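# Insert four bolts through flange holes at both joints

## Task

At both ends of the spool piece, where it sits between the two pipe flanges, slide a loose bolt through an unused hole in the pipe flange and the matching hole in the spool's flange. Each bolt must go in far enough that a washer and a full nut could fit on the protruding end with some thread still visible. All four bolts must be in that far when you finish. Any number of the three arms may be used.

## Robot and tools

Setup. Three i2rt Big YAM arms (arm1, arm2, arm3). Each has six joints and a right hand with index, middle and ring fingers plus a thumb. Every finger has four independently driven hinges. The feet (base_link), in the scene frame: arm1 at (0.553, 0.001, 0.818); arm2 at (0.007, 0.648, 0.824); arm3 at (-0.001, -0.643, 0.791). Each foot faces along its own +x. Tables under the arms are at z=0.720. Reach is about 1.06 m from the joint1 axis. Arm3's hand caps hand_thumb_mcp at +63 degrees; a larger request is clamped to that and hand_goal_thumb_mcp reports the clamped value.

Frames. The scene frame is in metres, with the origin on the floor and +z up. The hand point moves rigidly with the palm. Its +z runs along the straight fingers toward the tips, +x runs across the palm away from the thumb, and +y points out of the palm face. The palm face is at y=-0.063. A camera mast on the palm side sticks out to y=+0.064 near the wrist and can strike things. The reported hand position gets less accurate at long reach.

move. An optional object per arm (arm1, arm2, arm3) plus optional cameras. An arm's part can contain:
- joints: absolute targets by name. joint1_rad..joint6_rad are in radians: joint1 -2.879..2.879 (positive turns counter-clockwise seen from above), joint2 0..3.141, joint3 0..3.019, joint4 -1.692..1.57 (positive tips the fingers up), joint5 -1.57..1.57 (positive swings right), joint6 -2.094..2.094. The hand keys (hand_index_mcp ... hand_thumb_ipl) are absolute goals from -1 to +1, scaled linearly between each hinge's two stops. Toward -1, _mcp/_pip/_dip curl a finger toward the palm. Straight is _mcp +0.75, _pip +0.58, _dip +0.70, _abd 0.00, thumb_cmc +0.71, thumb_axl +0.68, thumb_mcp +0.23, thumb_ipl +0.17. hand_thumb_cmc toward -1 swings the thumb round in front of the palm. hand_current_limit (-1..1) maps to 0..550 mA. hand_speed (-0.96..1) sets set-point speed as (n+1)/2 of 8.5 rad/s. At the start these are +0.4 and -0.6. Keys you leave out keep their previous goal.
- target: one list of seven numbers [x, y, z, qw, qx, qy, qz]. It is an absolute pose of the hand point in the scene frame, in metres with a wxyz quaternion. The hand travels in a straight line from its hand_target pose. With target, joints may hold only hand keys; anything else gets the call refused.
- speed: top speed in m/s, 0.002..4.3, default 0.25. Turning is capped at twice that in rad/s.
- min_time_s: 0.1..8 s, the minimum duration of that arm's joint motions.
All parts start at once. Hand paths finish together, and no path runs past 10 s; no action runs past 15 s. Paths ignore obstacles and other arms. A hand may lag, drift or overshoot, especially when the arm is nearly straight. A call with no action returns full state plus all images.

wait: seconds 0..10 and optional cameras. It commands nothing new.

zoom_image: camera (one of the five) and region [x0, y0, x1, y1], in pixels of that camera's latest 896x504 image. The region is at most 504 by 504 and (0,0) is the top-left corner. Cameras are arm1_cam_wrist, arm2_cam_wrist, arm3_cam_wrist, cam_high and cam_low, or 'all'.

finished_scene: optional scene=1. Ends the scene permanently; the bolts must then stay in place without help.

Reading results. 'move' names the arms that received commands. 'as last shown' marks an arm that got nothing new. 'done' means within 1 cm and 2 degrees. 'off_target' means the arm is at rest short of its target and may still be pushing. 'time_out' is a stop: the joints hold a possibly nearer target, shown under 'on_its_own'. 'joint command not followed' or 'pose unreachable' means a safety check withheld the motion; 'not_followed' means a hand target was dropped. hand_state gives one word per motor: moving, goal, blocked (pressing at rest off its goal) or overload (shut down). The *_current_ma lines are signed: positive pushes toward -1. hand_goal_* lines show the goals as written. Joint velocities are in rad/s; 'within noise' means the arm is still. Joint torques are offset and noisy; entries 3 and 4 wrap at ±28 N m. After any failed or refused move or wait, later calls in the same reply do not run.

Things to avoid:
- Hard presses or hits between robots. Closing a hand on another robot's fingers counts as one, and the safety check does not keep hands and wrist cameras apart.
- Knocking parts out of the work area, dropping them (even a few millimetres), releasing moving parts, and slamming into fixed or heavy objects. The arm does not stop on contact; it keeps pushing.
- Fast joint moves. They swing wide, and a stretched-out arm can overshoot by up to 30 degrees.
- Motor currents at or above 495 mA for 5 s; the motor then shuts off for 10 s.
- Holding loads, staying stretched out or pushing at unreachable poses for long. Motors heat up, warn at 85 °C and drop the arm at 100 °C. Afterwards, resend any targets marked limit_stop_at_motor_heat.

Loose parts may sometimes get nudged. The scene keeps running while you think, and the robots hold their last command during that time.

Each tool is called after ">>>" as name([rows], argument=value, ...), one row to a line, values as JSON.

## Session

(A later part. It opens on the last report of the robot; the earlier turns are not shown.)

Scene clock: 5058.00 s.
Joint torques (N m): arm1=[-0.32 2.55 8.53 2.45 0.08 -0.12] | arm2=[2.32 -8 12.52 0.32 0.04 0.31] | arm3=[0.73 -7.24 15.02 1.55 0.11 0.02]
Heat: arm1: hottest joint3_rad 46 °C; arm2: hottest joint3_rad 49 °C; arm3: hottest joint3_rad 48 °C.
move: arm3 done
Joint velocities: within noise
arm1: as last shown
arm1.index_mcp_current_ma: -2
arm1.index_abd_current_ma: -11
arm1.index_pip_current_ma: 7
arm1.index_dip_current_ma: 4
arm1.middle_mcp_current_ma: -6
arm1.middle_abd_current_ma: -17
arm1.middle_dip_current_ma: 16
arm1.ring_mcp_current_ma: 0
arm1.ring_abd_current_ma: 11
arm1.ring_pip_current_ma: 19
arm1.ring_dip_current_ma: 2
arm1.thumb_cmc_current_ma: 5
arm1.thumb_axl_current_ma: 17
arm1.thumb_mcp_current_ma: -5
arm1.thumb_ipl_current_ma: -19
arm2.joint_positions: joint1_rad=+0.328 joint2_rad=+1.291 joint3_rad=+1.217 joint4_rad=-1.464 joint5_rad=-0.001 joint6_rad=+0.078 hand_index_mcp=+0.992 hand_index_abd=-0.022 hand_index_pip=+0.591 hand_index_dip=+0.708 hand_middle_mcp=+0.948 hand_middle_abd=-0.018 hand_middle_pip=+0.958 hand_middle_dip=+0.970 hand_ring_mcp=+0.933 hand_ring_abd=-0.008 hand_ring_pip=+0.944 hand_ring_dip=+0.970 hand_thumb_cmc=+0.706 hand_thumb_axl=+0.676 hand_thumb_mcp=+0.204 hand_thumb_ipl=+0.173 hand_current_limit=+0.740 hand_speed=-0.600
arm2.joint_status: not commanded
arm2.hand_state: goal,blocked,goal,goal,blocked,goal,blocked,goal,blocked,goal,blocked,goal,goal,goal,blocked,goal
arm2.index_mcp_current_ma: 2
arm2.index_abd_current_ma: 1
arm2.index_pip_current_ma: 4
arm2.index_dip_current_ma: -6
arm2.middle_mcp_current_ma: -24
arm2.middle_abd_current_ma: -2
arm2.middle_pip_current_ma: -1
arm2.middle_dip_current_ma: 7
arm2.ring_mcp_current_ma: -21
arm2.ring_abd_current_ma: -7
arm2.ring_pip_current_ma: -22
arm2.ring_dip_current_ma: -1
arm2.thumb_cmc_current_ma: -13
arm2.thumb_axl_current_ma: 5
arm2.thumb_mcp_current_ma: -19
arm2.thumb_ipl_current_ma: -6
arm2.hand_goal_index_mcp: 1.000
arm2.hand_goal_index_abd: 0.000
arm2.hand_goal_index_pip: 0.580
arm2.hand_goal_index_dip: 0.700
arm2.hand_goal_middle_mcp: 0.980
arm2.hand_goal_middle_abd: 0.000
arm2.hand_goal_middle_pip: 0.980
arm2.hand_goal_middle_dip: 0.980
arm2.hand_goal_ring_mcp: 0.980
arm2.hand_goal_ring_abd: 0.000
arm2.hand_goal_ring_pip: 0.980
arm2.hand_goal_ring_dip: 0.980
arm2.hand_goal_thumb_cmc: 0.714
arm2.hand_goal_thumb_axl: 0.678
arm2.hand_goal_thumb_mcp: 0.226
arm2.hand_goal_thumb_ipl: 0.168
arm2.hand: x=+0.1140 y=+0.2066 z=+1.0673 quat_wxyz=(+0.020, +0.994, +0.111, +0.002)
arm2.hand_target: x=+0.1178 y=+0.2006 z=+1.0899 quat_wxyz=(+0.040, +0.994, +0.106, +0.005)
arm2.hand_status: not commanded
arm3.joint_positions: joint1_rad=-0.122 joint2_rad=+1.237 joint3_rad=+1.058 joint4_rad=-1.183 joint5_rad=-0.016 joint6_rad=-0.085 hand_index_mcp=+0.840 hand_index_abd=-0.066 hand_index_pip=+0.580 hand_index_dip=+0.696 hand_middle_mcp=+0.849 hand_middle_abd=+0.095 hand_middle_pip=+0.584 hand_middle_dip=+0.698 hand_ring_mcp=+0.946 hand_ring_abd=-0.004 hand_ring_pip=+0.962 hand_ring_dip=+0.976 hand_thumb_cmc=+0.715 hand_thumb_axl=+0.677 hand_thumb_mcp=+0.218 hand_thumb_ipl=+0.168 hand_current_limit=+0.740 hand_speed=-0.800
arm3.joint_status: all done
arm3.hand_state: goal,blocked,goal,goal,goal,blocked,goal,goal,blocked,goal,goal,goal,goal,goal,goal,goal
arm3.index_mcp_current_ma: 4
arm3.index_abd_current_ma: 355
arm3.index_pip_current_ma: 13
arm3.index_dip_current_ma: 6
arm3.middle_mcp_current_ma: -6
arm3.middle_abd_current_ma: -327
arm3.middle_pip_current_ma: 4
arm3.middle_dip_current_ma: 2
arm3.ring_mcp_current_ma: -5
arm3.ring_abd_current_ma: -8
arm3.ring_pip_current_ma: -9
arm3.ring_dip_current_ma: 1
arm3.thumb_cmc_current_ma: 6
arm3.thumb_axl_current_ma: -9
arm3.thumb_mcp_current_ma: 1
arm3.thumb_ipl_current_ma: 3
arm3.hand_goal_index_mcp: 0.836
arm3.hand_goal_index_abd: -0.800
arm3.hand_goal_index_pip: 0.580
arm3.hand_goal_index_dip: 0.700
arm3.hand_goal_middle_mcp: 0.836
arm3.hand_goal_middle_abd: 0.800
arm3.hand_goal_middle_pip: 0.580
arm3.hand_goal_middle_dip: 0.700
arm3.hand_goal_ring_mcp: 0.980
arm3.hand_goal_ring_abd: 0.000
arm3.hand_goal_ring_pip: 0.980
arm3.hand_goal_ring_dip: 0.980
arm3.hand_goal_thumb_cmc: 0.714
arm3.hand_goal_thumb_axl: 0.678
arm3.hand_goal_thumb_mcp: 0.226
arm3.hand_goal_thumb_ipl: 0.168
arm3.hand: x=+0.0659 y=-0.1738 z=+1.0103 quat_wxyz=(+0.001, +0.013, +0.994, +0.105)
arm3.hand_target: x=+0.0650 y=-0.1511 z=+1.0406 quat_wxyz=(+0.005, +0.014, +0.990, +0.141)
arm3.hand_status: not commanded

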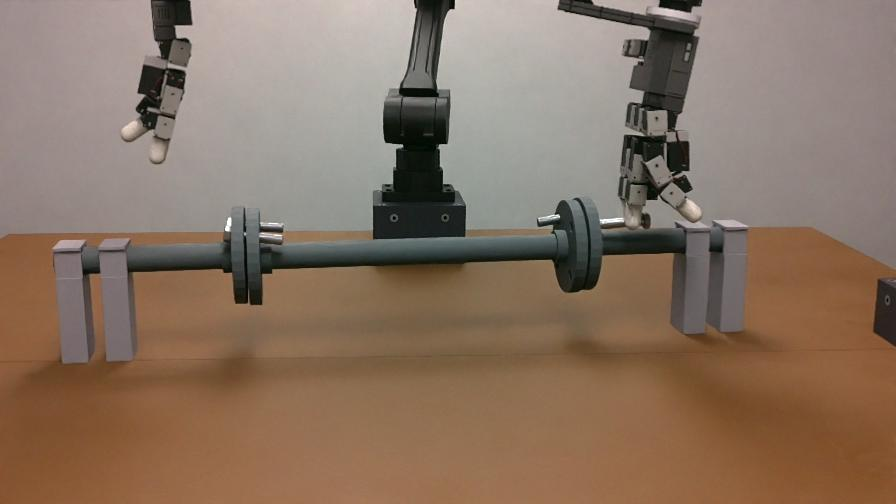

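>>> move(arm3={"joints":{"hand_index_mcp":0.86,"hand_middle_mcp":0.86}}, cameras=["arm3_cam_wrist"])

>>> zoom_image(camera="arm3_cam_wrist", region=[430, 0, 530, 100])

>>> move(arm3={"joints":{"hand_index_mcp":0.825,"hand_middle_mcp":0.825}}, cameras=["cam_low","arm3_cam_wrist"])

>>> zoom_image(camera="cam_low", region=[590, 205, 640, 245])

Scene clock: 5070.23 s.
Joint torques (N m): arm1=[-0.32 2.61 8.51 2.45 0.08 -0.12] | arm2=[2.26 -8 12.51 0.32 0.04 0.31] | arm3=[0.73 -7.3 14.87 1.44 0.11 0.02]
Heat: arm1: hottest joint3_rad 46 °C; arm2: hottest joint3_rad 49 °C; arm3: hottest joint3_rad 48 °C.
move: arm3 done
Joint velocities: within noise
arm1, arm2: as last shown
arm1.index_mcp_current_ma: -20
arm1.index_abd_current_ma: 2
arm1.index_pip_current_ma: -2
arm1.index_dip_current_ma: 17
arm1.middle_mcp_current_ma: 0
arm1.middle_abd_current_ma: -5
arm1.middle_dip_current_ma: -7
arm1.ring_mcp_current_ma: 4
arm1.ring_abd_current_ma: 20
arm1.ring_pip_current_ma: 6
arm1.ring_dip_current_ma: -13
arm1.thumb_cmc_current_ma: 2
arm1.thumb_mcp_current_ma: 8
arm1.thumb_ipl_current_ma: 3
arm2.index_mcp_current_ma: -2
arm2.index_abd_current_ma: 2
arm2.index_pip_current_ma: 5
arm2.index_dip_current_ma: 1
arm2.middle_mcp_current_ma: -22
arm2.middle_abd_current_ma: 0
arm2.middle_pip_current_ma: -7
arm2.ring_mcp_current_ma: -17
arm2.ring_abd_current_ma: -4
arm2.ring_pip_current_ma: -21
arm2.ring_dip_current_ma: -3
arm2.thumb_cmc_current_ma: -11
arm2.thumb_axl_current_ma: -2
arm2.thumb_mcp_current_ma: -20
arm3.joint_positions: joint1_rad=-0.122 joint2_rad=+1.237 joint3_rad=+1.060 joint4_rad=-1.180 joint5_rad=-0.016 joint6_rad=-0.085 hand_index_mcp=+0.852 hand_index_abd=-0.066 hand_index_pip=+0.580 hand_index_dip=+0.696 hand_middle_mcp=+0.861 hand_middle_abd=+0.095 hand_middle_pip=+0.584 hand_middle_dip=+0.698 hand_ring_mcp=+0.946 hand_ring_abd=-0.004 hand_ring_pip=+0.962 hand_ring_dip=+0.976 hand_thumb_cmc=+0.715 hand_thumb_axl=+0.677 hand_thumb_mcp=+0.218 hand_thumb_ipl=+0.168 hand_current_limit=+0.740 hand_speed=-0.800
arm3.joint_status: all done
arm3.hand_state: goal,blocked,goal,goal,goal,blocked,goal,goal,blocked,goal,goal,goal,goal,goal,goal,goal
arm3.index_mcp_current_ma: 0
arm3.index_abd_current_ma: 355
arm3.index_pip_current_ma: 8
arm3.index_dip_current_ma: 3
arm3.middle_mcp_current_ma: -13
arm3.middle_abd_current_ma: -325
arm3.middle_pip_current_ma: 3
arm3.middle_dip_current_ma: 3
arm3.ring_mcp_current_ma: -5
arm3.ring_abd_current_ma: -11
arm3.ring_pip_current_ma: -7
arm3.ring_dip_current_ma: 2
arm3.thumb_cmc_current_ma: 1
arm3.thumb_axl_current_ma: -7
arm3.thumb_mcp_current_ma: 4
arm3.thumb_ipl_current_ma: 8
arm3.hand_goal_index_mcp: 0.860
arm3.hand_goal_index_abd: -0.800
arm3.hand_goal_index_pip: 0.580
arm3.hand_goal_index_dip: 0.700
arm3.hand_goal_middle_mcp: 0.860
arm3.hand_goal_middle_abd: 0.800
arm3.hand_goal_middle_pip: 0.580
arm3.hand_goal_middle_dip: 0.700
arm3.hand_goal_ring_mcp: 0.980
arm3.hand_goal_ring_abd: 0.000
arm3.hand_goal_ring_pip: 0.980
arm3.hand_goal_ring_dip: 0.980
arm3.hand_goal_thumb_cmc: 0.714
arm3.hand_goal_thumb_axl: 0.678
arm3.hand_goal_thumb_mcp: 0.226
arm3.hand_goal_thumb_ipl: 0.168
arm3.hand: x=+0.0660 y=-0.1726 z=+1.0117 quat_wxyz=(+0.002, +0.013, +0.994, +0.108)
arm3.hand_target: x=+0.0650 y=-0.1512 z=+1.0407 quat_wxyz=(+0.005, +0.014, +0.990, +0.141)
arm3.hand_status: not commanded

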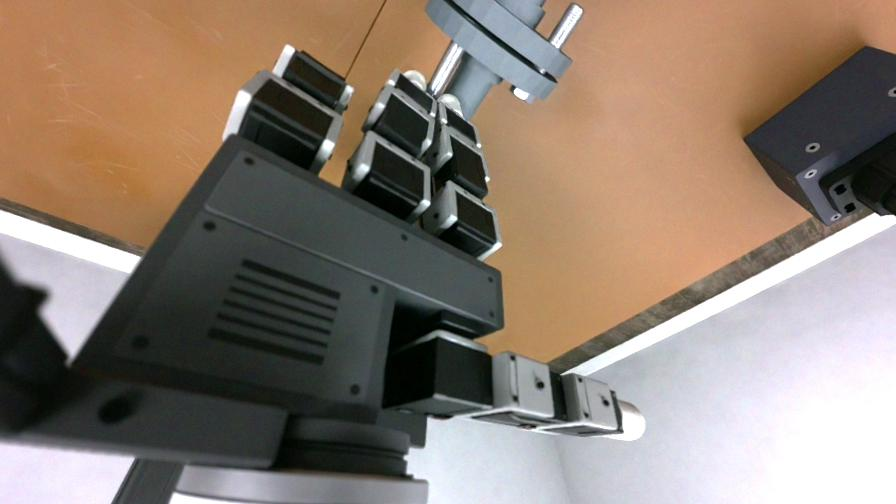

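Scaled by 5.040.

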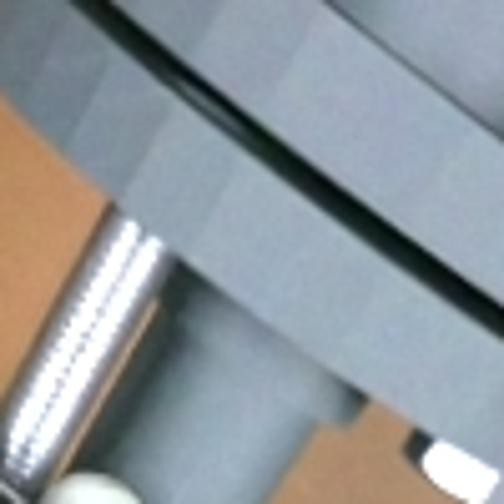

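Scene clock: 5070.63 s.
Joint torques (N m): arm1=[-0.32 2.55 8.53 2.45 0.08 -0.12] | arm2=[2.32 -7.94 12.51 0.32 0.04 0.31] | arm3=[0.73 -7.3 14.89 1.43 0.11 0.02]
Heat: arm1: hottest joint3_rad 46 °C; arm2: hottest joint3_rad 49 °C; arm3: hottest joint3_rad 48 °C.
move: arm3 off_target
Joint velocities: within noise
arm1, arm2: as last shown
arm1.index_mcp_current_ma: 3
arm1.index_abd_current_ma: -13
arm1.index_pip_current_ma: 7
arm1.index_dip_current_ma: -12
arm1.middle_mcp_current_ma: -1
arm1.middle_abd_current_ma: -1
arm1.middle_pip_current_ma: -6
arm1.middle_dip_current_ma: 1
arm1.ring_mcp_current_ma: 11
arm1.ring_abd_current_ma: 2
arm1.ring_pip_current_ma: -5
arm1.ring_dip_current_ma: 1
arm1.thumb_cmc_current_ma: -18
arm1.thumb_axl_current_ma: 4
arm1.thumb_mcp_current_ma: 9
arm1.thumb_ipl_current_ma: 0
arm2.index_mcp_current_ma: 1
arm2.index_abd_current_ma: 1
arm2.index_pip_current_ma: 4
arm2.index_dip_current_ma: -1
arm2.middle_mcp_current_ma: -20
arm2.middle_abd_current_ma: -3
arm2.middle_pip_current_ma: -8
arm2.middle_dip_current_ma: -1
arm2.ring_mcp_current_ma: -21
arm2.ring_abd_current_ma: -1
arm2.ring_pip_current_ma: -25
arm2.ring_dip_current_ma: -5
arm2.thumb_cmc_current_ma: -17
arm2.thumb_axl_current_ma: 1
arm2.thumb_mcp_current_ma: -13
arm2.thumb_ipl_current_ma: -7
arm3.joint_positions: joint1_rad=-0.122 joint2_rad=+1.237 joint3_rad=+1.060 joint4_rad=-1.180 joint5_rad=-0.016 joint6_rad=-0.085 hand_index_mcp=+0.851 hand_index_abd=-0.066 hand_index_pip=+0.580 hand_index_dip=+0.696 hand_middle_mcp=+0.860 hand_middle_abd=+0.095 hand_middle_pip=+0.584 hand_middle_dip=+0.698 hand_ring_mcp=+0.946 hand_ring_abd=-0.004 hand_ring_pip=+0.962 hand_ring_dip=+0.976 hand_thumb_cmc=+0.715 hand_thumb_axl=+0.677 hand_thumb_mcp=+0.218 hand_thumb_ipl=+0.168 hand_current_limit=+0.740 hand_speed=-0.800
arm3.joint_status: hand_index_mcp off_target (ended at +0.851, target +0.825); hand_middle_mcp off_target (ended at +0.860, target +0.825)
arm3.hand_state: blocked,blocked,goal,goal,blocked,blocked,goal,goal,blocked,goal,goal,goal,goal,goal,goal,goal
arm3.index_mcp_current_ma: 2
arm3.index_abd_current_ma: 351
arm3.index_pip_current_ma: 7
arm3.index_dip_current_ma: 4
arm3.middle_mcp_current_ma: -10
arm3.middle_abd_current_ma: -327
arm3.middle_pip_current_ma: 3
arm3.middle_dip_current_ma: 2
arm3.ring_mcp_current_ma: -4
arm3.ring_abd_current_ma: -13
arm3.ring_pip_current_ma: -3
arm3.ring_dip_current_ma: 5
arm3.thumb_cmc_current_ma: 2
arm3.thumb_axl_current_ma: -4
arm3.thumb_mcp_current_ma: 2
arm3.thumb_ipl_current_ma: 6
arm3.hand_goal_index_mcp: 0.826
arm3.hand_goal_index_abd: -0.800
arm3.hand_goal_index_pip: 0.580
arm3.hand_goal_index_dip: 0.700
arm3.hand_goal_middle_mcp: 0.826
arm3.hand_goal_middle_abd: 0.800
arm3.hand_goal_middle_pip: 0.580
arm3.hand_goal_middle_dip: 0.700
arm3.hand_goal_ring_mcp: 0.980
arm3.hand_goal_ring_abd: 0.000
arm3.hand_goal_ring_pip: 0.980
arm3.hand_goal_ring_dip: 0.980
arm3.hand_goal_thumb_cmc: 0.714
arm3.hand_goal_thumb_axl: 0.678
arm3.hand_goal_thumb_mcp: 0.226
arm3.hand_goal_thumb_ipl: 0.168
arm3.hand: x=+0.0660 y=-0.1726 z=+1.0117 quat_wxyz=(+0.002, +0.013, +0.994, +0.108)
arm3.hand_target: x=+0.0650 y=-0.1512 z=+1.0407 quat_wxyz=(+0.005, +0.014, +0.990, +0.141)
arm3.hand_status: not commanded
pictures: arm3_cam_wrist, cam_low

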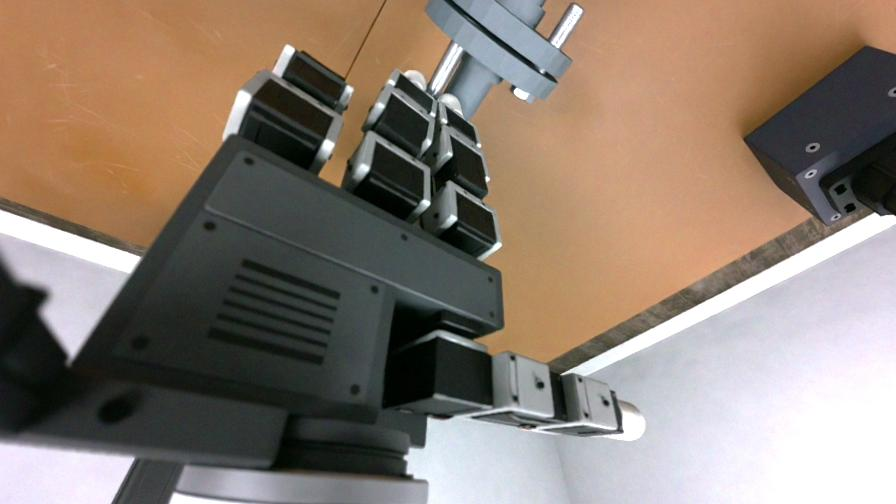

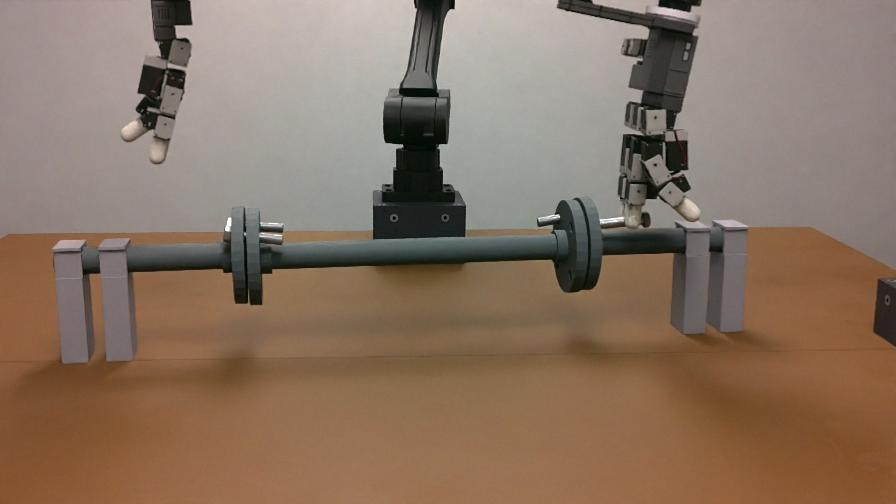

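Scaled by 10.080.

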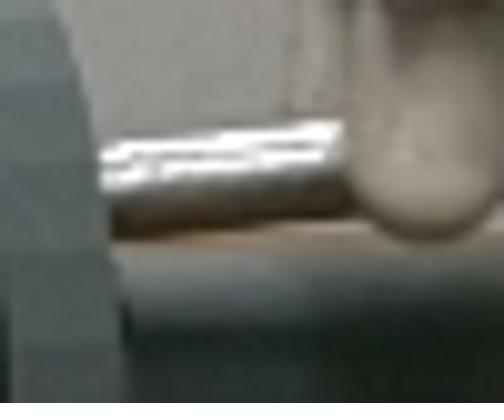

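>>> zoom_image(camera="arm3_cam_wrist", region=[430, 30, 500, 110])

>>> zoom_image(camera="arm3_cam_wrist", region=[480, 0, 600, 120])

Scaled by 6.300.

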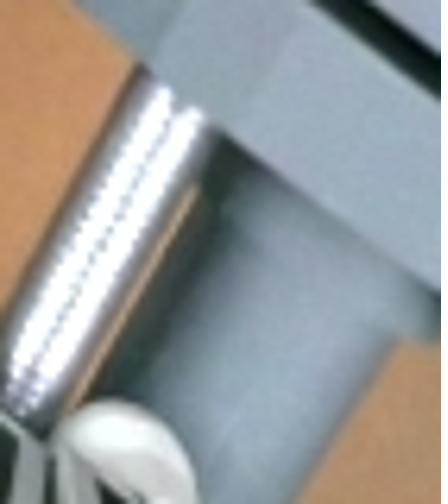

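Scaled by 4.200.

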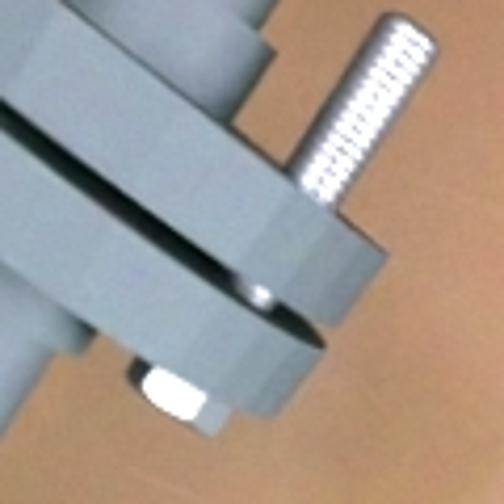

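>>> wait(seconds=0.2, cameras=["cam_high","cam_low"])

>>> zoom_image(camera="cam_high", region=[510, 200, 610, 280])

>>> zoom_image(camera="cam_low", region=[530, 170, 640, 280])

Scene clock: 5169.20 s.
Joint torques (N m): arm1=[-0.38 2.55 8.51 2.47 0.08 -0.12] | arm2=[2.26 -8 12.52 0.32 0.04 0.31] | arm3=[0.73 -7.3 14.87 1.44 0.11 0.02]
Heat: arm1: hottest joint3_rad 46 °C; arm2: hottest joint3_rad 49 °C; arm3: hottest joint3_rad 47 °C.
Joint velocities: within noise
arm1.joint_positions: joint1_rad=-0.143 joint2_rad=+0.611 joint3_rad=+1.333 joint4_rad=-1.370 joint5_rad=-0.068 joint6_rad=+1.161 hand_index_mcp=+0.753 hand_index_abd=+0.000 hand_index_pip=+0.577 hand_index_dip=+0.696 hand_middle_mcp=+0.753 hand_middle_abd=+0.000 hand_middle_pip=+0.577 hand_middle_dip=+0.696 hand_ring_mcp=+0.754 hand_ring_abd=+0.000 hand_ring_pip=+0.577 hand_ring_dip=+0.696 hand_thumb_cmc=+0.714 hand_thumb_axl=+0.677 hand_thumb_mcp=+0.225 hand_thumb_ipl=+0.168 hand_current_limit=+0.400 hand_speed=-0.600
arm1.joint_status: not commanded
arm1.hand_state: goal,goal,goal,goal,goal,goal,goal,goal,goal,goal,goal,goal,goal,goal,goal,goal
arm1.index_mcp_current_ma: -6
arm1.index_abd_current_ma: -13
arm1.index_pip_current_ma: 6
arm1.index_dip_current_ma: -1
arm1.middle_mcp_current_ma: 5
arm1.middle_abd_current_ma: -22
arm1.middle_pip_current_ma: 7
arm1.middle_dip_current_ma: -16
arm1.ring_mcp_current_ma: 18
arm1.ring_abd_current_ma: -1
arm1.ring_pip_current_ma: 13
arm1.ring_dip_current_ma: -7
arm1.thumb_cmc_current_ma: -12
arm1.thumb_axl_current_ma: -5
arm1.thumb_mcp_current_ma: 27
arm1.thumb_ipl_current_ma: 2
arm1.hand_goal_index_mcp: 0.754
arm1.hand_goal_index_abd: 0.000
arm1.hand_goal_index_pip: 0.576
arm1.hand_goal_index_dip: 0.696
arm1.hand_goal_middle_mcp: 0.754
arm1.hand_goal_middle_abd: 0.000
arm1.hand_goal_middle_pip: 0.576
arm1.hand_goal_middle_dip: 0.696
arm1.hand_goal_ring_mcp: 0.754
arm1.hand_goal_ring_abd: 0.000
arm1.hand_goal_ring_pip: 0.576
arm1.hand_goal_ring_dip: 0.696
arm1.hand_goal_thumb_cmc: 0.714
arm1.hand_goal_thumb_axl: 0.678
arm1.hand_goal_thumb_mcp: 0.226
arm1.hand_goal_thumb_ipl: 0.168
arm1.hand: x=+0.3141 y=+0.0975 z=+1.3322 quat_wxyz=(+0.435, +0.150, -0.883, -0.092)
arm1.hand_target: x=+0.3163 y=+0.0987 z=+1.3429 quat_wxyz=(+0.445, +0.147, -0.878, -0.096)
arm1.hand_status: not commanded
arm2.joint_positions: joint1_rad=+0.328 joint2_rad=+1.291 joint3_rad=+1.217 joint4_rad=-1.464 joint5_rad=-0.001 joint6_rad=+0.078 hand_index_mcp=+0.992 hand_index_abd=-0.022 hand_index_pip=+0.591 hand_index_dip=+0.708 hand_middle_mcp=+0.948 hand_middle_abd=-0.018 hand_middle_pip=+0.958 hand_middle_dip=+0.970 hand_ring_mcp=+0.933 hand_ring_abd=-0.008 hand_ring_pip=+0.944 hand_ring_dip=+0.970 hand_thumb_cmc=+0.706 hand_thumb_axl=+0.676 hand_thumb_mcp=+0.204 hand_thumb_ipl=+0.173 hand_current_limit=+0.740 hand_speed=-0.600
arm2.joint_status: not commanded
arm2.hand_state: goal,blocked,goal,goal,blocked,goal,blocked,goal,blocked,goal,blocked,goal,goal,goal,blocked,goal
arm2.index_mcp_current_ma: 0
arm2.index_abd_current_ma: -1
arm2.index_pip_current_ma: 6
arm2.index_dip_current_ma: -8
arm2.middle_mcp_current_ma: -26
arm2.middle_abd_current_ma: -1
arm2.middle_pip_current_ma: -7
arm2.middle_dip_current_ma: 0
arm2.ring_mcp_current_ma: -15
arm2.ring_abd_current_ma: -7
arm2.ring_pip_current_ma: -23
arm2.ring_dip_current_ma: -3
arm2.thumb_cmc_current_ma: -10
arm2.thumb_axl_current_ma: -2
arm2.thumb_mcp_current_ma: -22
arm2.thumb_ipl_current_ma: -5
arm2.hand_goal_index_mcp: 1.000
arm2.hand_goal_index_abd: 0.000
arm2.hand_goal_index_pip: 0.580
arm2.hand_goal_index_dip: 0.700
arm2.hand_goal_middle_mcp: 0.980
arm2.hand_goal_middle_abd: 0.000
arm2.hand_goal_middle_pip: 0.980
arm2.hand_goal_middle_dip: 0.980
arm2.hand_goal_ring_mcp: 0.980
arm2.hand_goal_ring_abd: 0.000
arm2.hand_goal_ring_pip: 0.980
arm2.hand_goal_ring_dip: 0.980
arm2.hand_goal_thumb_cmc: 0.714
arm2.hand_goal_thumb_axl: 0.678
arm2.hand_goal_thumb_mcp: 0.226
arm2.hand_goal_thumb_ipl: 0.168
arm2.hand: x=+0.1140 y=+0.2066 z=+1.0673 quat_wxyz=(+0.020, +0.994, +0.111, +0.002)
arm2.hand_target: x=+0.1178 y=+0.2006 z=+1.0899 quat_wxyz=(+0.040, +0.994, +0.106, +0.005)
arm2.hand_status: not commanded
arm3.joint_positions: joint1_rad=-0.122 joint2_rad=+1.237 joint3_rad=+1.060 joint4_rad=-1.180 joint5_rad=-0.016 joint6_rad=-0.085 hand_index_mcp=+0.851 hand_index_abd=-0.066 hand_index_pip=+0.580 hand_index_dip=+0.696 hand_middle_mcp=+0.860 hand_middle_abd=+0.095 hand_middle_pip=+0.584 hand_middle_dip=+0.698 hand_ring_mcp=+0.946 hand_ring_abd=-0.004 hand_ring_pip=+0.962 hand_ring_dip=+0.976 hand_thumb_cmc=+0.715 hand_thumb_axl=+0.677 hand_thumb_mcp=+0.218 hand_thumb_ipl=+0.168 hand_current_limit=+0.740 hand_speed=-0.800
arm3.joint_status: hand_index_mcp off_target (ended at +0.851, target +0.825); hand_middle_mcp off_target (ended at +0.860, target +0.825)
arm3.hand_state: blocked,blocked,goal,goal,blocked,blocked,goal,goal,blocked,goal,goal,goal,goal,goal,goal,goal
arm3.index_mcp_current_ma: -2
arm3.index_abd_current_ma: 351
arm3.index_pip_current_ma: 10
arm3.index_dip_current_ma: 5
arm3.middle_mcp_current_ma: -7
arm3.middle_abd_current_ma: -325
arm3.middle_pip_current_ma: 4
arm3.middle_dip_current_ma: 1
arm3.ring_mcp_current_ma: -4
arm3.ring_abd_current_ma: -8
arm3.ring_pip_current_ma: -7
arm3.ring_dip_current_ma: 3
arm3.thumb_cmc_current_ma: 2
arm3.thumb_axl_current_ma: -5
arm3.thumb_mcp_current_ma: 0
arm3.thumb_ipl_current_ma: 1
arm3.hand_goal_index_mcp: 0.826
arm3.hand_goal_index_abd: -0.800
arm3.hand_goal_index_pip: 0.580
arm3.hand_goal_index_dip: 0.700
arm3.hand_goal_middle_mcp: 0.826
arm3.hand_goal_middle_abd: 0.800
arm3.hand_goal_middle_pip: 0.580
arm3.hand_goal_middle_dip: 0.700
arm3.hand_goal_ring_mcp: 0.980
arm3.hand_goal_ring_abd: 0.000
arm3.hand_goal_ring_pip: 0.980
arm3.hand_goal_ring_dip: 0.980
arm3.hand_goal_thumb_cmc: 0.714
arm3.hand_goal_thumb_axl: 0.678
arm3.hand_goal_thumb_mcp: 0.226
arm3.hand_goal_thumb_ipl: 0.168
arm3.hand: x=+0.0660 y=-0.1726 z=+1.0117 quat_wxyz=(+0.002, +0.013, +0.994, +0.108)
arm3.hand_target: x=+0.0650 y=-0.1512 z=+1.0407 quat_wxyz=(+0.005, +0.014, +0.990, +0.141)
arm3.hand_status: not commanded
wait: 0.20 s; at rest from the start

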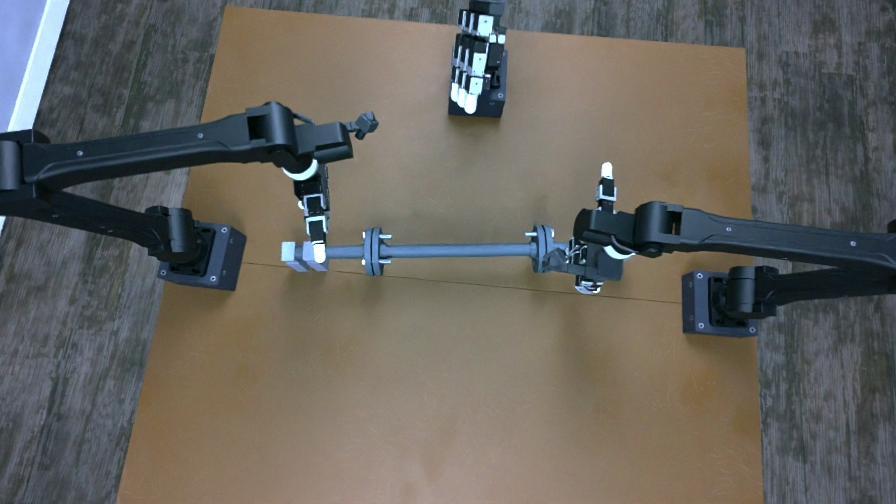

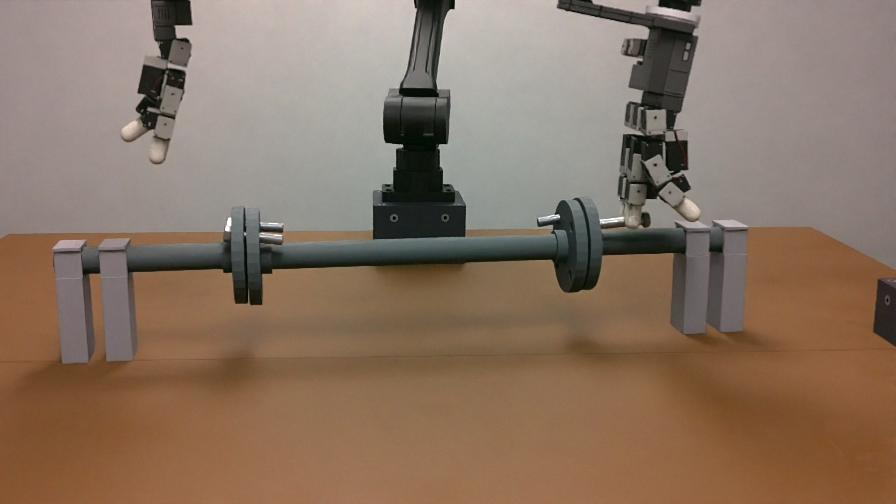

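Scaled by 5.040.

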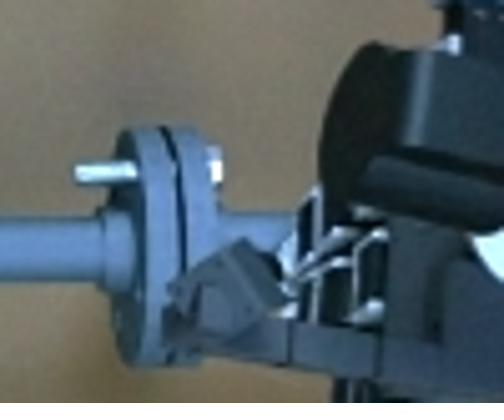

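Scaled by 4.582.

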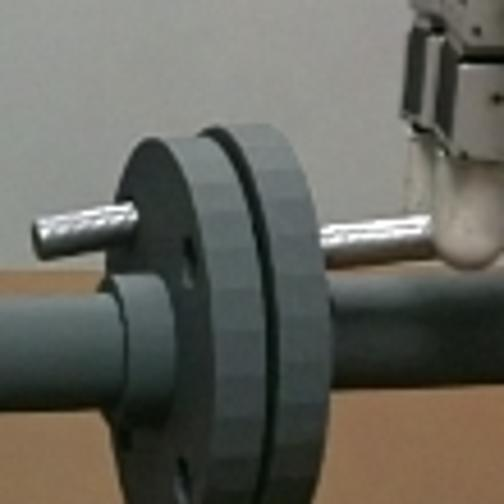

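>>> zoom_image(camera="cam_low", region=[595, 190, 665, 240])

Scaled by 7.200.

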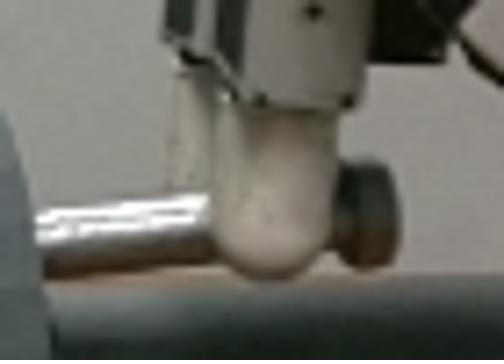

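>>> move(arm3={"joints":{"joint1_rad":-0.1085,"joint2_rad":1.2671,"joint3_rad":1.1330,"joint4_rad":-1.1529,"hand_index_mcp":0.79,"hand_middle_mcp":0.79},"min_time_s":1.5}, cameras=["cam_low","arm3_cam_wrist"])

>>> zoom_image(camera="cam_low", region=[585, 190, 655, 240])

>>> zoom_image(camera="arm3_cam_wrist", region=[430, 0, 530, 100])

Scene clock: 5202.27 s.
Joint torques (N m): arm1=[-0.32 2.61 8.53 2.45 0.08 -0.12] | arm2=[2.26 -8 12.51 0.31 0.04 0.31] | arm3=[0.73 -7.82 14.46 1.35 0.09 0]
Heat: arm1: hottest joint3_rad 46 °C; arm2: hottest joint3_rad 49 °C; arm3: hottest joint3_rad 47 °C.
move: arm3 done
Joint velocities: within noise
arm1, arm2: as last shown
arm1.index_mcp_current_ma: 3
arm1.index_abd_current_ma: -12
arm1.index_pip_current_ma: 10
arm1.index_dip_current_ma: -8
arm1.middle_mcp_current_ma: 12
arm1.middle_abd_current_ma: -7
arm1.middle_pip_current_ma: 0
arm1.middle_dip_current_ma: -8
arm1.ring_mcp_current_ma: 7
arm1.ring_abd_current_ma: 17
arm1.ring_pip_current_ma: 0
arm1.ring_dip_current_ma: -18
arm1.thumb_cmc_current_ma: -3
arm1.thumb_axl_current_ma: 21
arm1.thumb_mcp_current_ma: -5
arm1.thumb_ipl_current_ma: -6
arm2.index_mcp_current_ma: 2
arm2.index_abd_current_ma: 0
arm2.index_pip_current_ma: 11
arm2.middle_mcp_current_ma: -27
arm2.middle_abd_current_ma: 3
arm2.middle_dip_current_ma: 3
arm2.ring_mcp_current_ma: -16
arm2.ring_abd_current_ma: -8
arm2.ring_dip_current_ma: 3
arm2.thumb_cmc_current_ma: -9
arm2.thumb_axl_current_ma: -3
arm2.thumb_mcp_current_ma: -14
arm3.joint_positions: joint1_rad=-0.118 joint2_rad=+1.259 joint3_rad=+1.080 joint4_rad=-1.168 joint5_rad=-0.015 joint6_rad=-0.084 hand_index_mcp=+0.795 hand_index_abd=-0.067 hand_index_pip=+0.584 hand_index_dip=+0.701 hand_middle_mcp=+0.805 hand_middle_abd=+0.099 hand_middle_pip=+0.593 hand_middle_dip=+0.710 hand_ring_mcp=+0.946 hand_ring_abd=-0.004 hand_ring_pip=+0.962 hand_ring_dip=+0.976 hand_thumb_cmc=+0.715 hand_thumb_axl=+0.677 hand_thumb_mcp=+0.218 hand_thumb_ipl=+0.168 hand_current_limit=+0.740 hand_speed=-0.800
arm3.joint_status: all done
arm3.hand_state: goal,blocked,goal,goal,goal,blocked,goal,goal,blocked,goal,goal,goal,goal,goal,goal,goal
arm3.index_mcp_current_ma: -3
arm3.index_abd_current_ma: 355
arm3.index_pip_current_ma: 11
arm3.index_dip_current_ma: 3
arm3.middle_mcp_current_ma: -8
arm3.middle_abd_current_ma: -319
arm3.middle_pip_current_ma: 9
arm3.middle_dip_current_ma: 3
arm3.ring_mcp_current_ma: -6
arm3.ring_abd_current_ma: -8
arm3.ring_pip_current_ma: -7
arm3.ring_dip_current_ma: 3
arm3.thumb_cmc_current_ma: 5
arm3.thumb_axl_current_ma: -2
arm3.thumb_mcp_current_ma: 3
arm3.thumb_ipl_current_ma: 0
arm3.hand_goal_index_mcp: 0.790
arm3.hand_goal_index_abd: -0.800
arm3.hand_goal_index_pip: 0.580
arm3.hand_goal_index_dip: 0.700
arm3.hand_goal_middle_mcp: 0.790
arm3.hand_goal_middle_abd: 0.800
arm3.hand_goal_middle_pip: 0.580
arm3.hand_goal_middle_dip: 0.700
arm3.hand_goal_ring_mcp: 0.980
arm3.hand_goal_ring_abd: 0.000
arm3.hand_goal_ring_pip: 0.980
arm3.hand_goal_ring_dip: 0.980
arm3.hand_goal_thumb_cmc: 0.714
arm3.hand_goal_thumb_axl: 0.678
arm3.hand_goal_thumb_mcp: 0.226
arm3.hand_goal_thumb_ipl: 0.168
arm3.hand: x=+0.0655 y=-0.1620 z=+1.0134 quat_wxyz=(+0.002, +0.012, +0.994, +0.112)
arm3.hand_target: x=+0.0637 y=-0.1427 z=+1.0400 quat_wxyz=(+0.004, +0.011, +0.990, +0.143)
arm3.hand_status: not commanded
pictures: arm3_cam_wrist, cam_low

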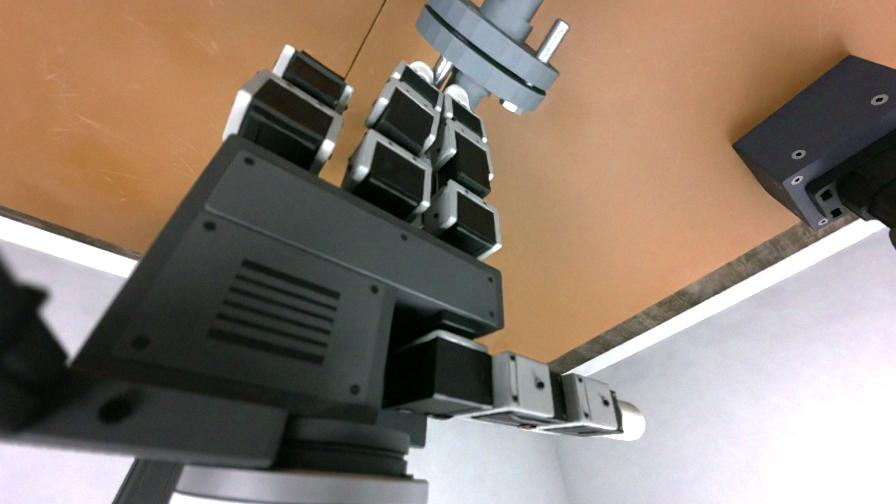

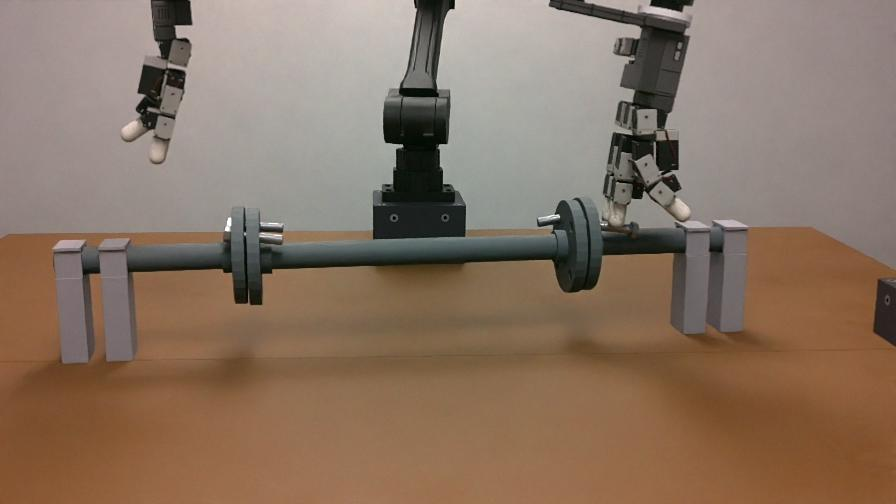

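Scaled by 7.200.

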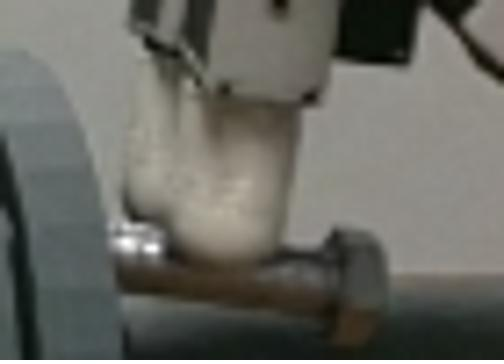

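Scaled by 5.040.

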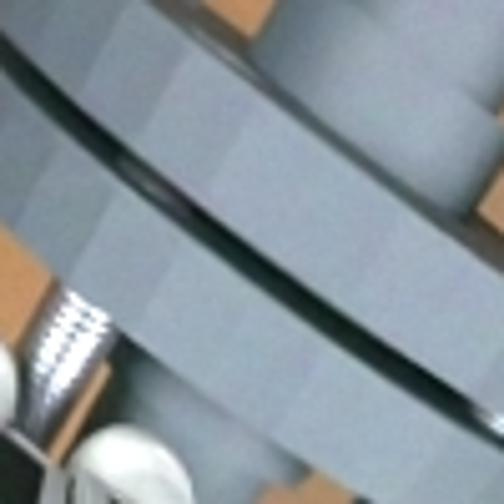

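>>> zoom_image(camera="cam_low", region=[595, 205, 645, 245])

>>> zoom_image(camera="cam_low", region=[545, 195, 615, 265])

>>> zoom_image(camera="arm3_cam_wrist", region=[390, 30, 510, 130])

Scaled by 10.080.

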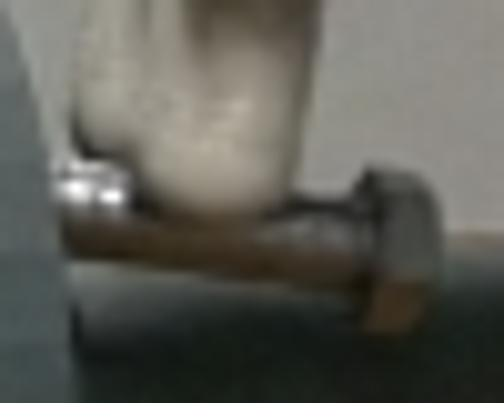

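Scaled by 7.200.

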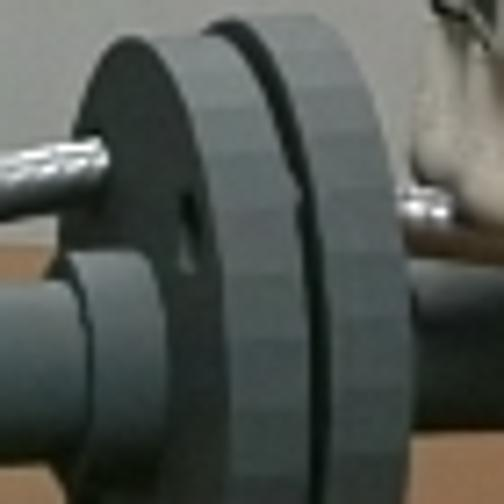

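Scaled by 4.200.

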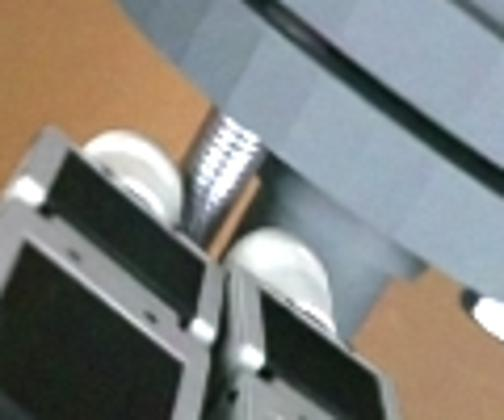

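>>> move(cameras=["all"])

Scene clock: 5255.33 s.
Joint torques (N m): arm1=[-0.38 2.61 8.51 2.47 0.08 -0.12] | arm2=[2.32 -8 12.51 0.32 0.04 0.31] | arm3=[0.79 -7.82 14.48 1.36 0.08 0]
Heat: arm1: hottest joint3_rad 46 °C; arm2: hottest joint3_rad 49 °C; arm3: hottest joint3_rad 46 °C.
Joint velocities: within noise
arm1.joint_positions: joint1_rad=-0.143 joint2_rad=+0.611 joint3_rad=+1.333 joint4_rad=-1.370 joint5_rad=-0.068 joint6_rad=+1.161 hand_index_mcp=+0.753 hand_index_abd=+0.000 hand_index_pip=+0.577 hand_index_dip=+0.696 hand_middle_mcp=+0.753 hand_middle_abd=+0.000 hand_middle_pip=+0.577 hand_middle_dip=+0.696 hand_ring_mcp=+0.754 hand_ring_abd=+0.000 hand_ring_pip=+0.577 hand_ring_dip=+0.696 hand_thumb_cmc=+0.714 hand_thumb_axl=+0.677 hand_thumb_mcp=+0.225 hand_thumb_ipl=+0.168 hand_current_limit=+0.400 hand_speed=-0.600
arm1.joint_status: not commanded
arm1.hand_state: goal,goal,goal,goal,goal,goal,goal,goal,goal,goal,goal,goal,goal,goal,goal,goal
arm1.index_mcp_current_ma: 4
arm1.index_abd_current_ma: -2
arm1.index_pip_current_ma: 11
arm1.index_dip_current_ma: 0
arm1.middle_mcp_current_ma: 7
arm1.middle_abd_current_ma: -18
arm1.middle_pip_current_ma: 1
arm1.middle_dip_current_ma: 11
arm1.ring_mcp_current_ma: 31
arm1.ring_abd_current_ma: 9
arm1.ring_pip_current_ma: 6
arm1.ring_dip_current_ma: 0
arm1.thumb_cmc_current_ma: -5
arm1.thumb_axl_current_ma: -3
arm1.thumb_mcp_current_ma: 6
arm1.thumb_ipl_current_ma: 11
arm1.hand_goal_index_mcp: 0.754
arm1.hand_goal_index_abd: 0.000
arm1.hand_goal_index_pip: 0.576
arm1.hand_goal_index_dip: 0.696
arm1.hand_goal_middle_mcp: 0.754
arm1.hand_goal_middle_abd: 0.000
arm1.hand_goal_middle_pip: 0.576
arm1.hand_goal_middle_dip: 0.696
arm1.hand_goal_ring_mcp: 0.754
arm1.hand_goal_ring_abd: 0.000
arm1.hand_goal_ring_pip: 0.576
arm1.hand_goal_ring_dip: 0.696
arm1.hand_goal_thumb_cmc: 0.714
arm1.hand_goal_thumb_axl: 0.678
arm1.hand_goal_thumb_mcp: 0.226
arm1.hand_goal_thumb_ipl: 0.168
arm1.hand: x=+0.3141 y=+0.0975 z=+1.3322 quat_wxyz=(+0.435, +0.150, -0.883, -0.092) (m; scene frame)
arm1.hand_target: x=+0.3163 y=+0.0987 z=+1.3429 quat_wxyz=(+0.445, +0.147, -0.878, -0.096) (m; scene frame)
arm1.hand_status: not commanded
arm2.joint_positions: joint1_rad=+0.328 joint2_rad=+1.291 joint3_rad=+1.217 joint4_rad=-1.464 joint5_rad=-0.001 joint6_rad=+0.078 hand_index_mcp=+0.992 hand_index_abd=-0.022 hand_index_pip=+0.591 hand_index_dip=+0.708 hand_middle_mcp=+0.948 hand_middle_abd=-0.018 hand_middle_pip=+0.958 hand_middle_dip=+0.970 hand_ring_mcp=+0.933 hand_ring_abd=-0.008 hand_ring_pip=+0.944 hand_ring_dip=+0.970 hand_thumb_cmc=+0.706 hand_thumb_axl=+0.676 hand_thumb_mcp=+0.204 hand_thumb_ipl=+0.173 hand_current_limit=+0.740 hand_speed=-0.600
arm2.joint_status: not commanded
arm2.hand_state: goal,blocked,goal,goal,blocked,goal,blocked,goal,blocked,goal,blocked,goal,goal,goal,blocked,goal
arm2.index_mcp_current_ma: 2
arm2.index_abd_current_ma: 2
arm2.index_pip_current_ma: 6
arm2.index_dip_current_ma: 1
arm2.middle_mcp_current_ma: -25
arm2.middle_abd_current_ma: 1
arm2.middle_pip_current_ma: -7
arm2.middle_dip_current_ma: 7
arm2.ring_mcp_current_ma: -19
arm2.ring_abd_current_ma: -4
arm2.ring_pip_current_ma: -18
arm2.ring_dip_current_ma: -4
arm2.thumb_cmc_current_ma: -15
arm2.thumb_axl_current_ma: -2
arm2.thumb_mcp_current_ma: -16
arm2.thumb_ipl_current_ma: -5
arm2.hand_goal_index_mcp: 1.000
arm2.hand_goal_index_abd: 0.000
arm2.hand_goal_index_pip: 0.580
arm2.hand_goal_index_dip: 0.700
arm2.hand_goal_middle_mcp: 0.980
arm2.hand_goal_middle_abd: 0.000
arm2.hand_goal_middle_pip: 0.980
arm2.hand_goal_middle_dip: 0.980
arm2.hand_goal_ring_mcp: 0.980
arm2.hand_goal_ring_abd: 0.000
arm2.hand_goal_ring_pip: 0.980
arm2.hand_goal_ring_dip: 0.980
arm2.hand_goal_thumb_cmc: 0.714
arm2.hand_goal_thumb_axl: 0.678
arm2.hand_goal_thumb_mcp: 0.226
arm2.hand_goal_thumb_ipl: 0.168
arm2.hand: x=+0.1140 y=+0.2066 z=+1.0673 quat_wxyz=(+0.020, +0.994, +0.111, +0.002) (m; scene frame)
arm2.hand_target: x=+0.1178 y=+0.2006 z=+1.0899 quat_wxyz=(+0.040, +0.994, +0.106, +0.005) (m; scene frame)
arm2.hand_status: not commanded
arm3.joint_positions: joint1_rad=-0.118 joint2_rad=+1.259 joint3_rad=+1.080 joint4_rad=-1.168 joint5_rad=-0.015 joint6_rad=-0.084 hand_index_mcp=+0.795 hand_index_abd=-0.067 hand_index_pip=+0.584 hand_index_dip=+0.701 hand_middle_mcp=+0.805 hand_middle_abd=+0.099 hand_middle_pip=+0.593 hand_middle_dip=+0.710 hand_ring_mcp=+0.946 hand_ring_abd=-0.004 hand_ring_pip=+0.962 hand_ring_dip=+0.976 hand_thumb_cmc=+0.715 hand_thumb_axl=+0.677 hand_thumb_mcp=+0.218 hand_thumb_ipl=+0.168 hand_current_limit=+0.740 hand_speed=-0.800
arm3.joint_status: all done
arm3.hand_state: goal,blocked,goal,goal,goal,blocked,goal,goal,blocked,goal,goal,goal,goal,goal,goal,goal
arm3.index_mcp_current_ma: -7
arm3.index_abd_current_ma: 357
arm3.index_pip_current_ma: 10
arm3.index_dip_current_ma: 6
arm3.middle_mcp_current_ma: -3
arm3.middle_abd_current_ma: -319
arm3.middle_pip_current_ma: 0
arm3.middle_dip_current_ma: 6
arm3.ring_mcp_current_ma: -4
arm3.ring_abd_current_ma: -11
arm3.ring_pip_current_ma: -7
arm3.ring_dip_current_ma: 4
arm3.thumb_cmc_current_ma: 6
arm3.thumb_axl_current_ma: 0
arm3.thumb_mcp_current_ma: 7
arm3.thumb_ipl_current_ma: 9
arm3.hand_goal_index_mcp: 0.790
arm3.hand_goal_index_abd: -0.800
arm3.hand_goal_index_pip: 0.580
arm3.hand_goal_index_dip: 0.700
arm3.hand_goal_middle_mcp: 0.790
arm3.hand_goal_middle_abd: 0.800
arm3.hand_goal_middle_pip: 0.580
arm3.hand_goal_middle_dip: 0.700
arm3.hand_goal_ring_mcp: 0.980
arm3.hand_goal_ring_abd: 0.000
arm3.hand_goal_ring_pip: 0.980
arm3.hand_goal_ring_dip: 0.980
arm3.hand_goal_thumb_cmc: 0.714
arm3.hand_goal_thumb_axl: 0.678
arm3.hand_goal_thumb_mcp: 0.226
arm3.hand_goal_thumb_ipl: 0.168
arm3.hand: x=+0.0655 y=-0.1620 z=+1.0134 quat_wxyz=(+0.002, +0.012, +0.994, +0.112) (m; scene frame)
arm3.hand_target: x=+0.0637 y=-0.1427 z=+1.0400 quat_wxyz=(+0.004, +0.011, +0.990, +0.143) (m; scene frame)
arm3.hand_status: not commanded
pictures: arm1_cam_wrist, arm2_cam_wrist, arm3_cam_wrist, cam_high, cam_low

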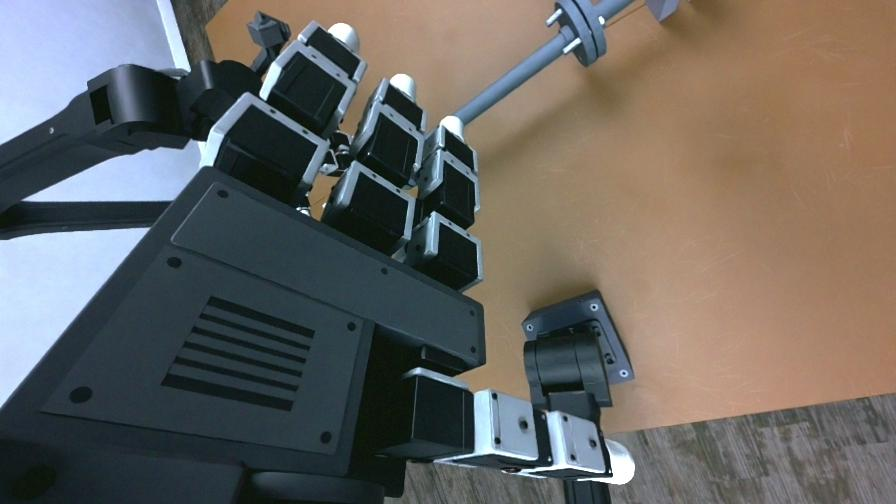

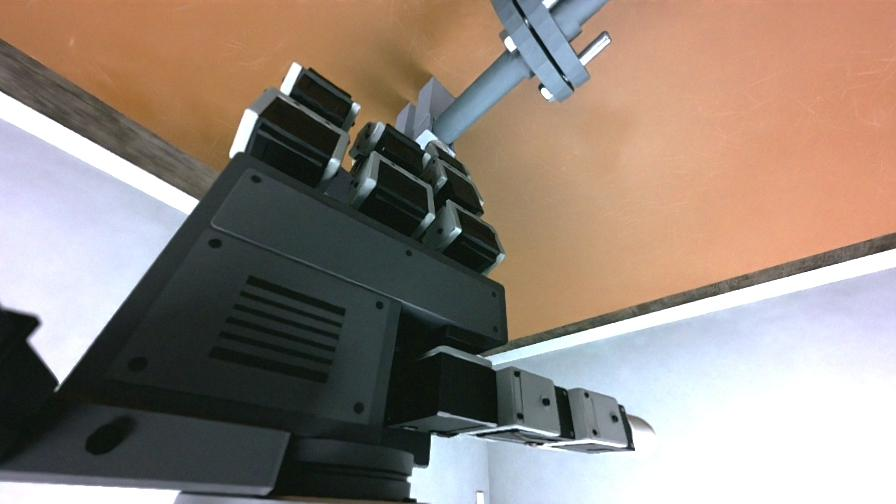

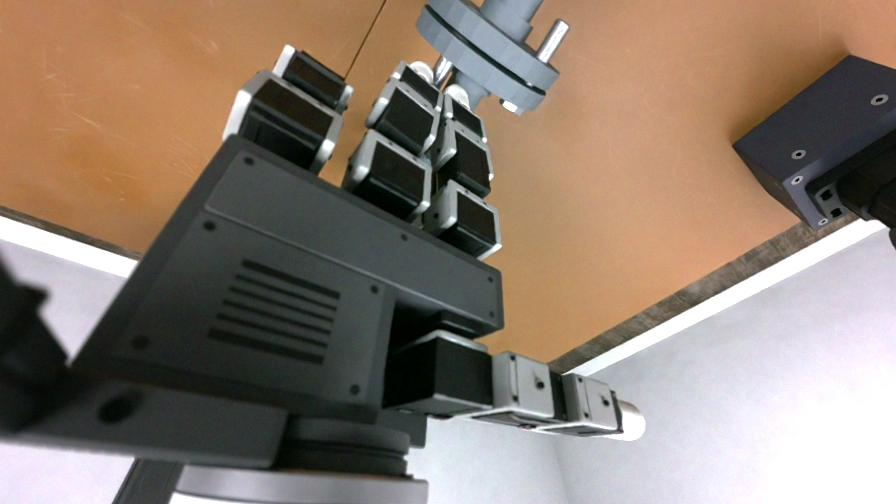

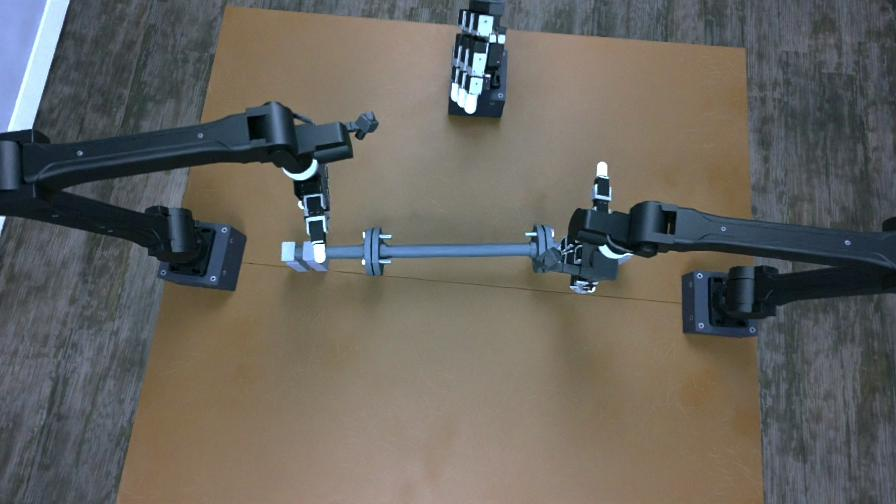

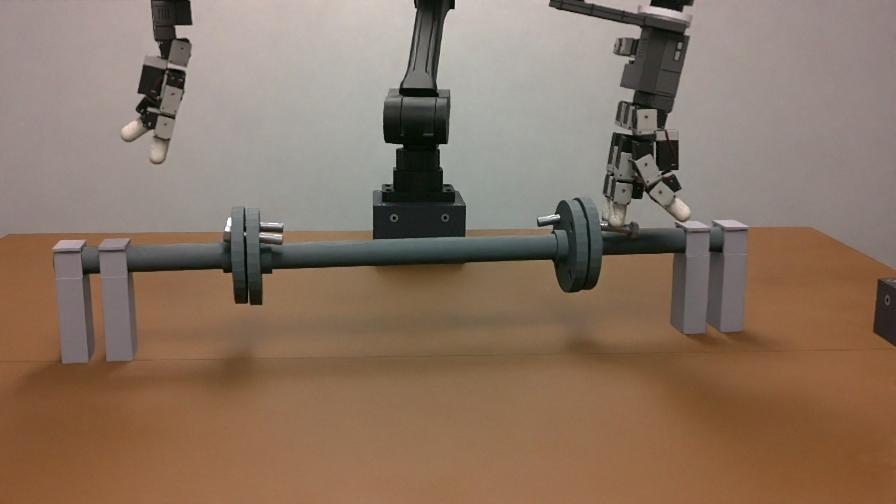

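>>> zoom_image(camera="cam_low", region=[575, 190, 655, 250])

>>> zoom_image(camera="arm3_cam_wrist", region=[400, 0, 590, 140])

>>> zoom_image(camera="arm2_cam_wrist", region=[480, 0, 640, 120])

Scaled by 6.300.

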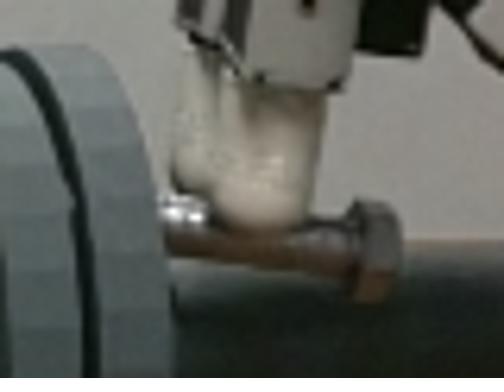

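Scaled by 2.653.

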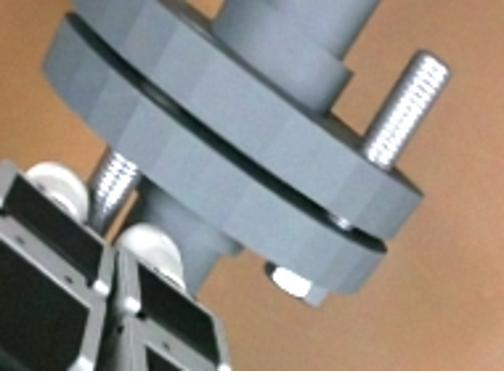

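Scaled by 3.150.

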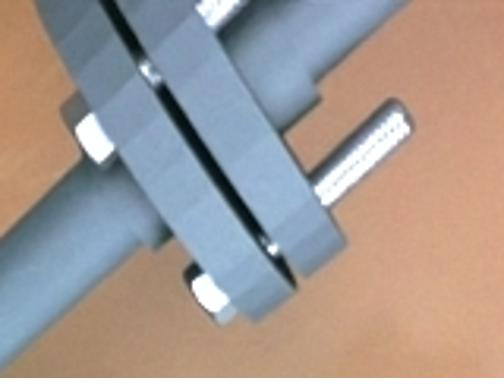

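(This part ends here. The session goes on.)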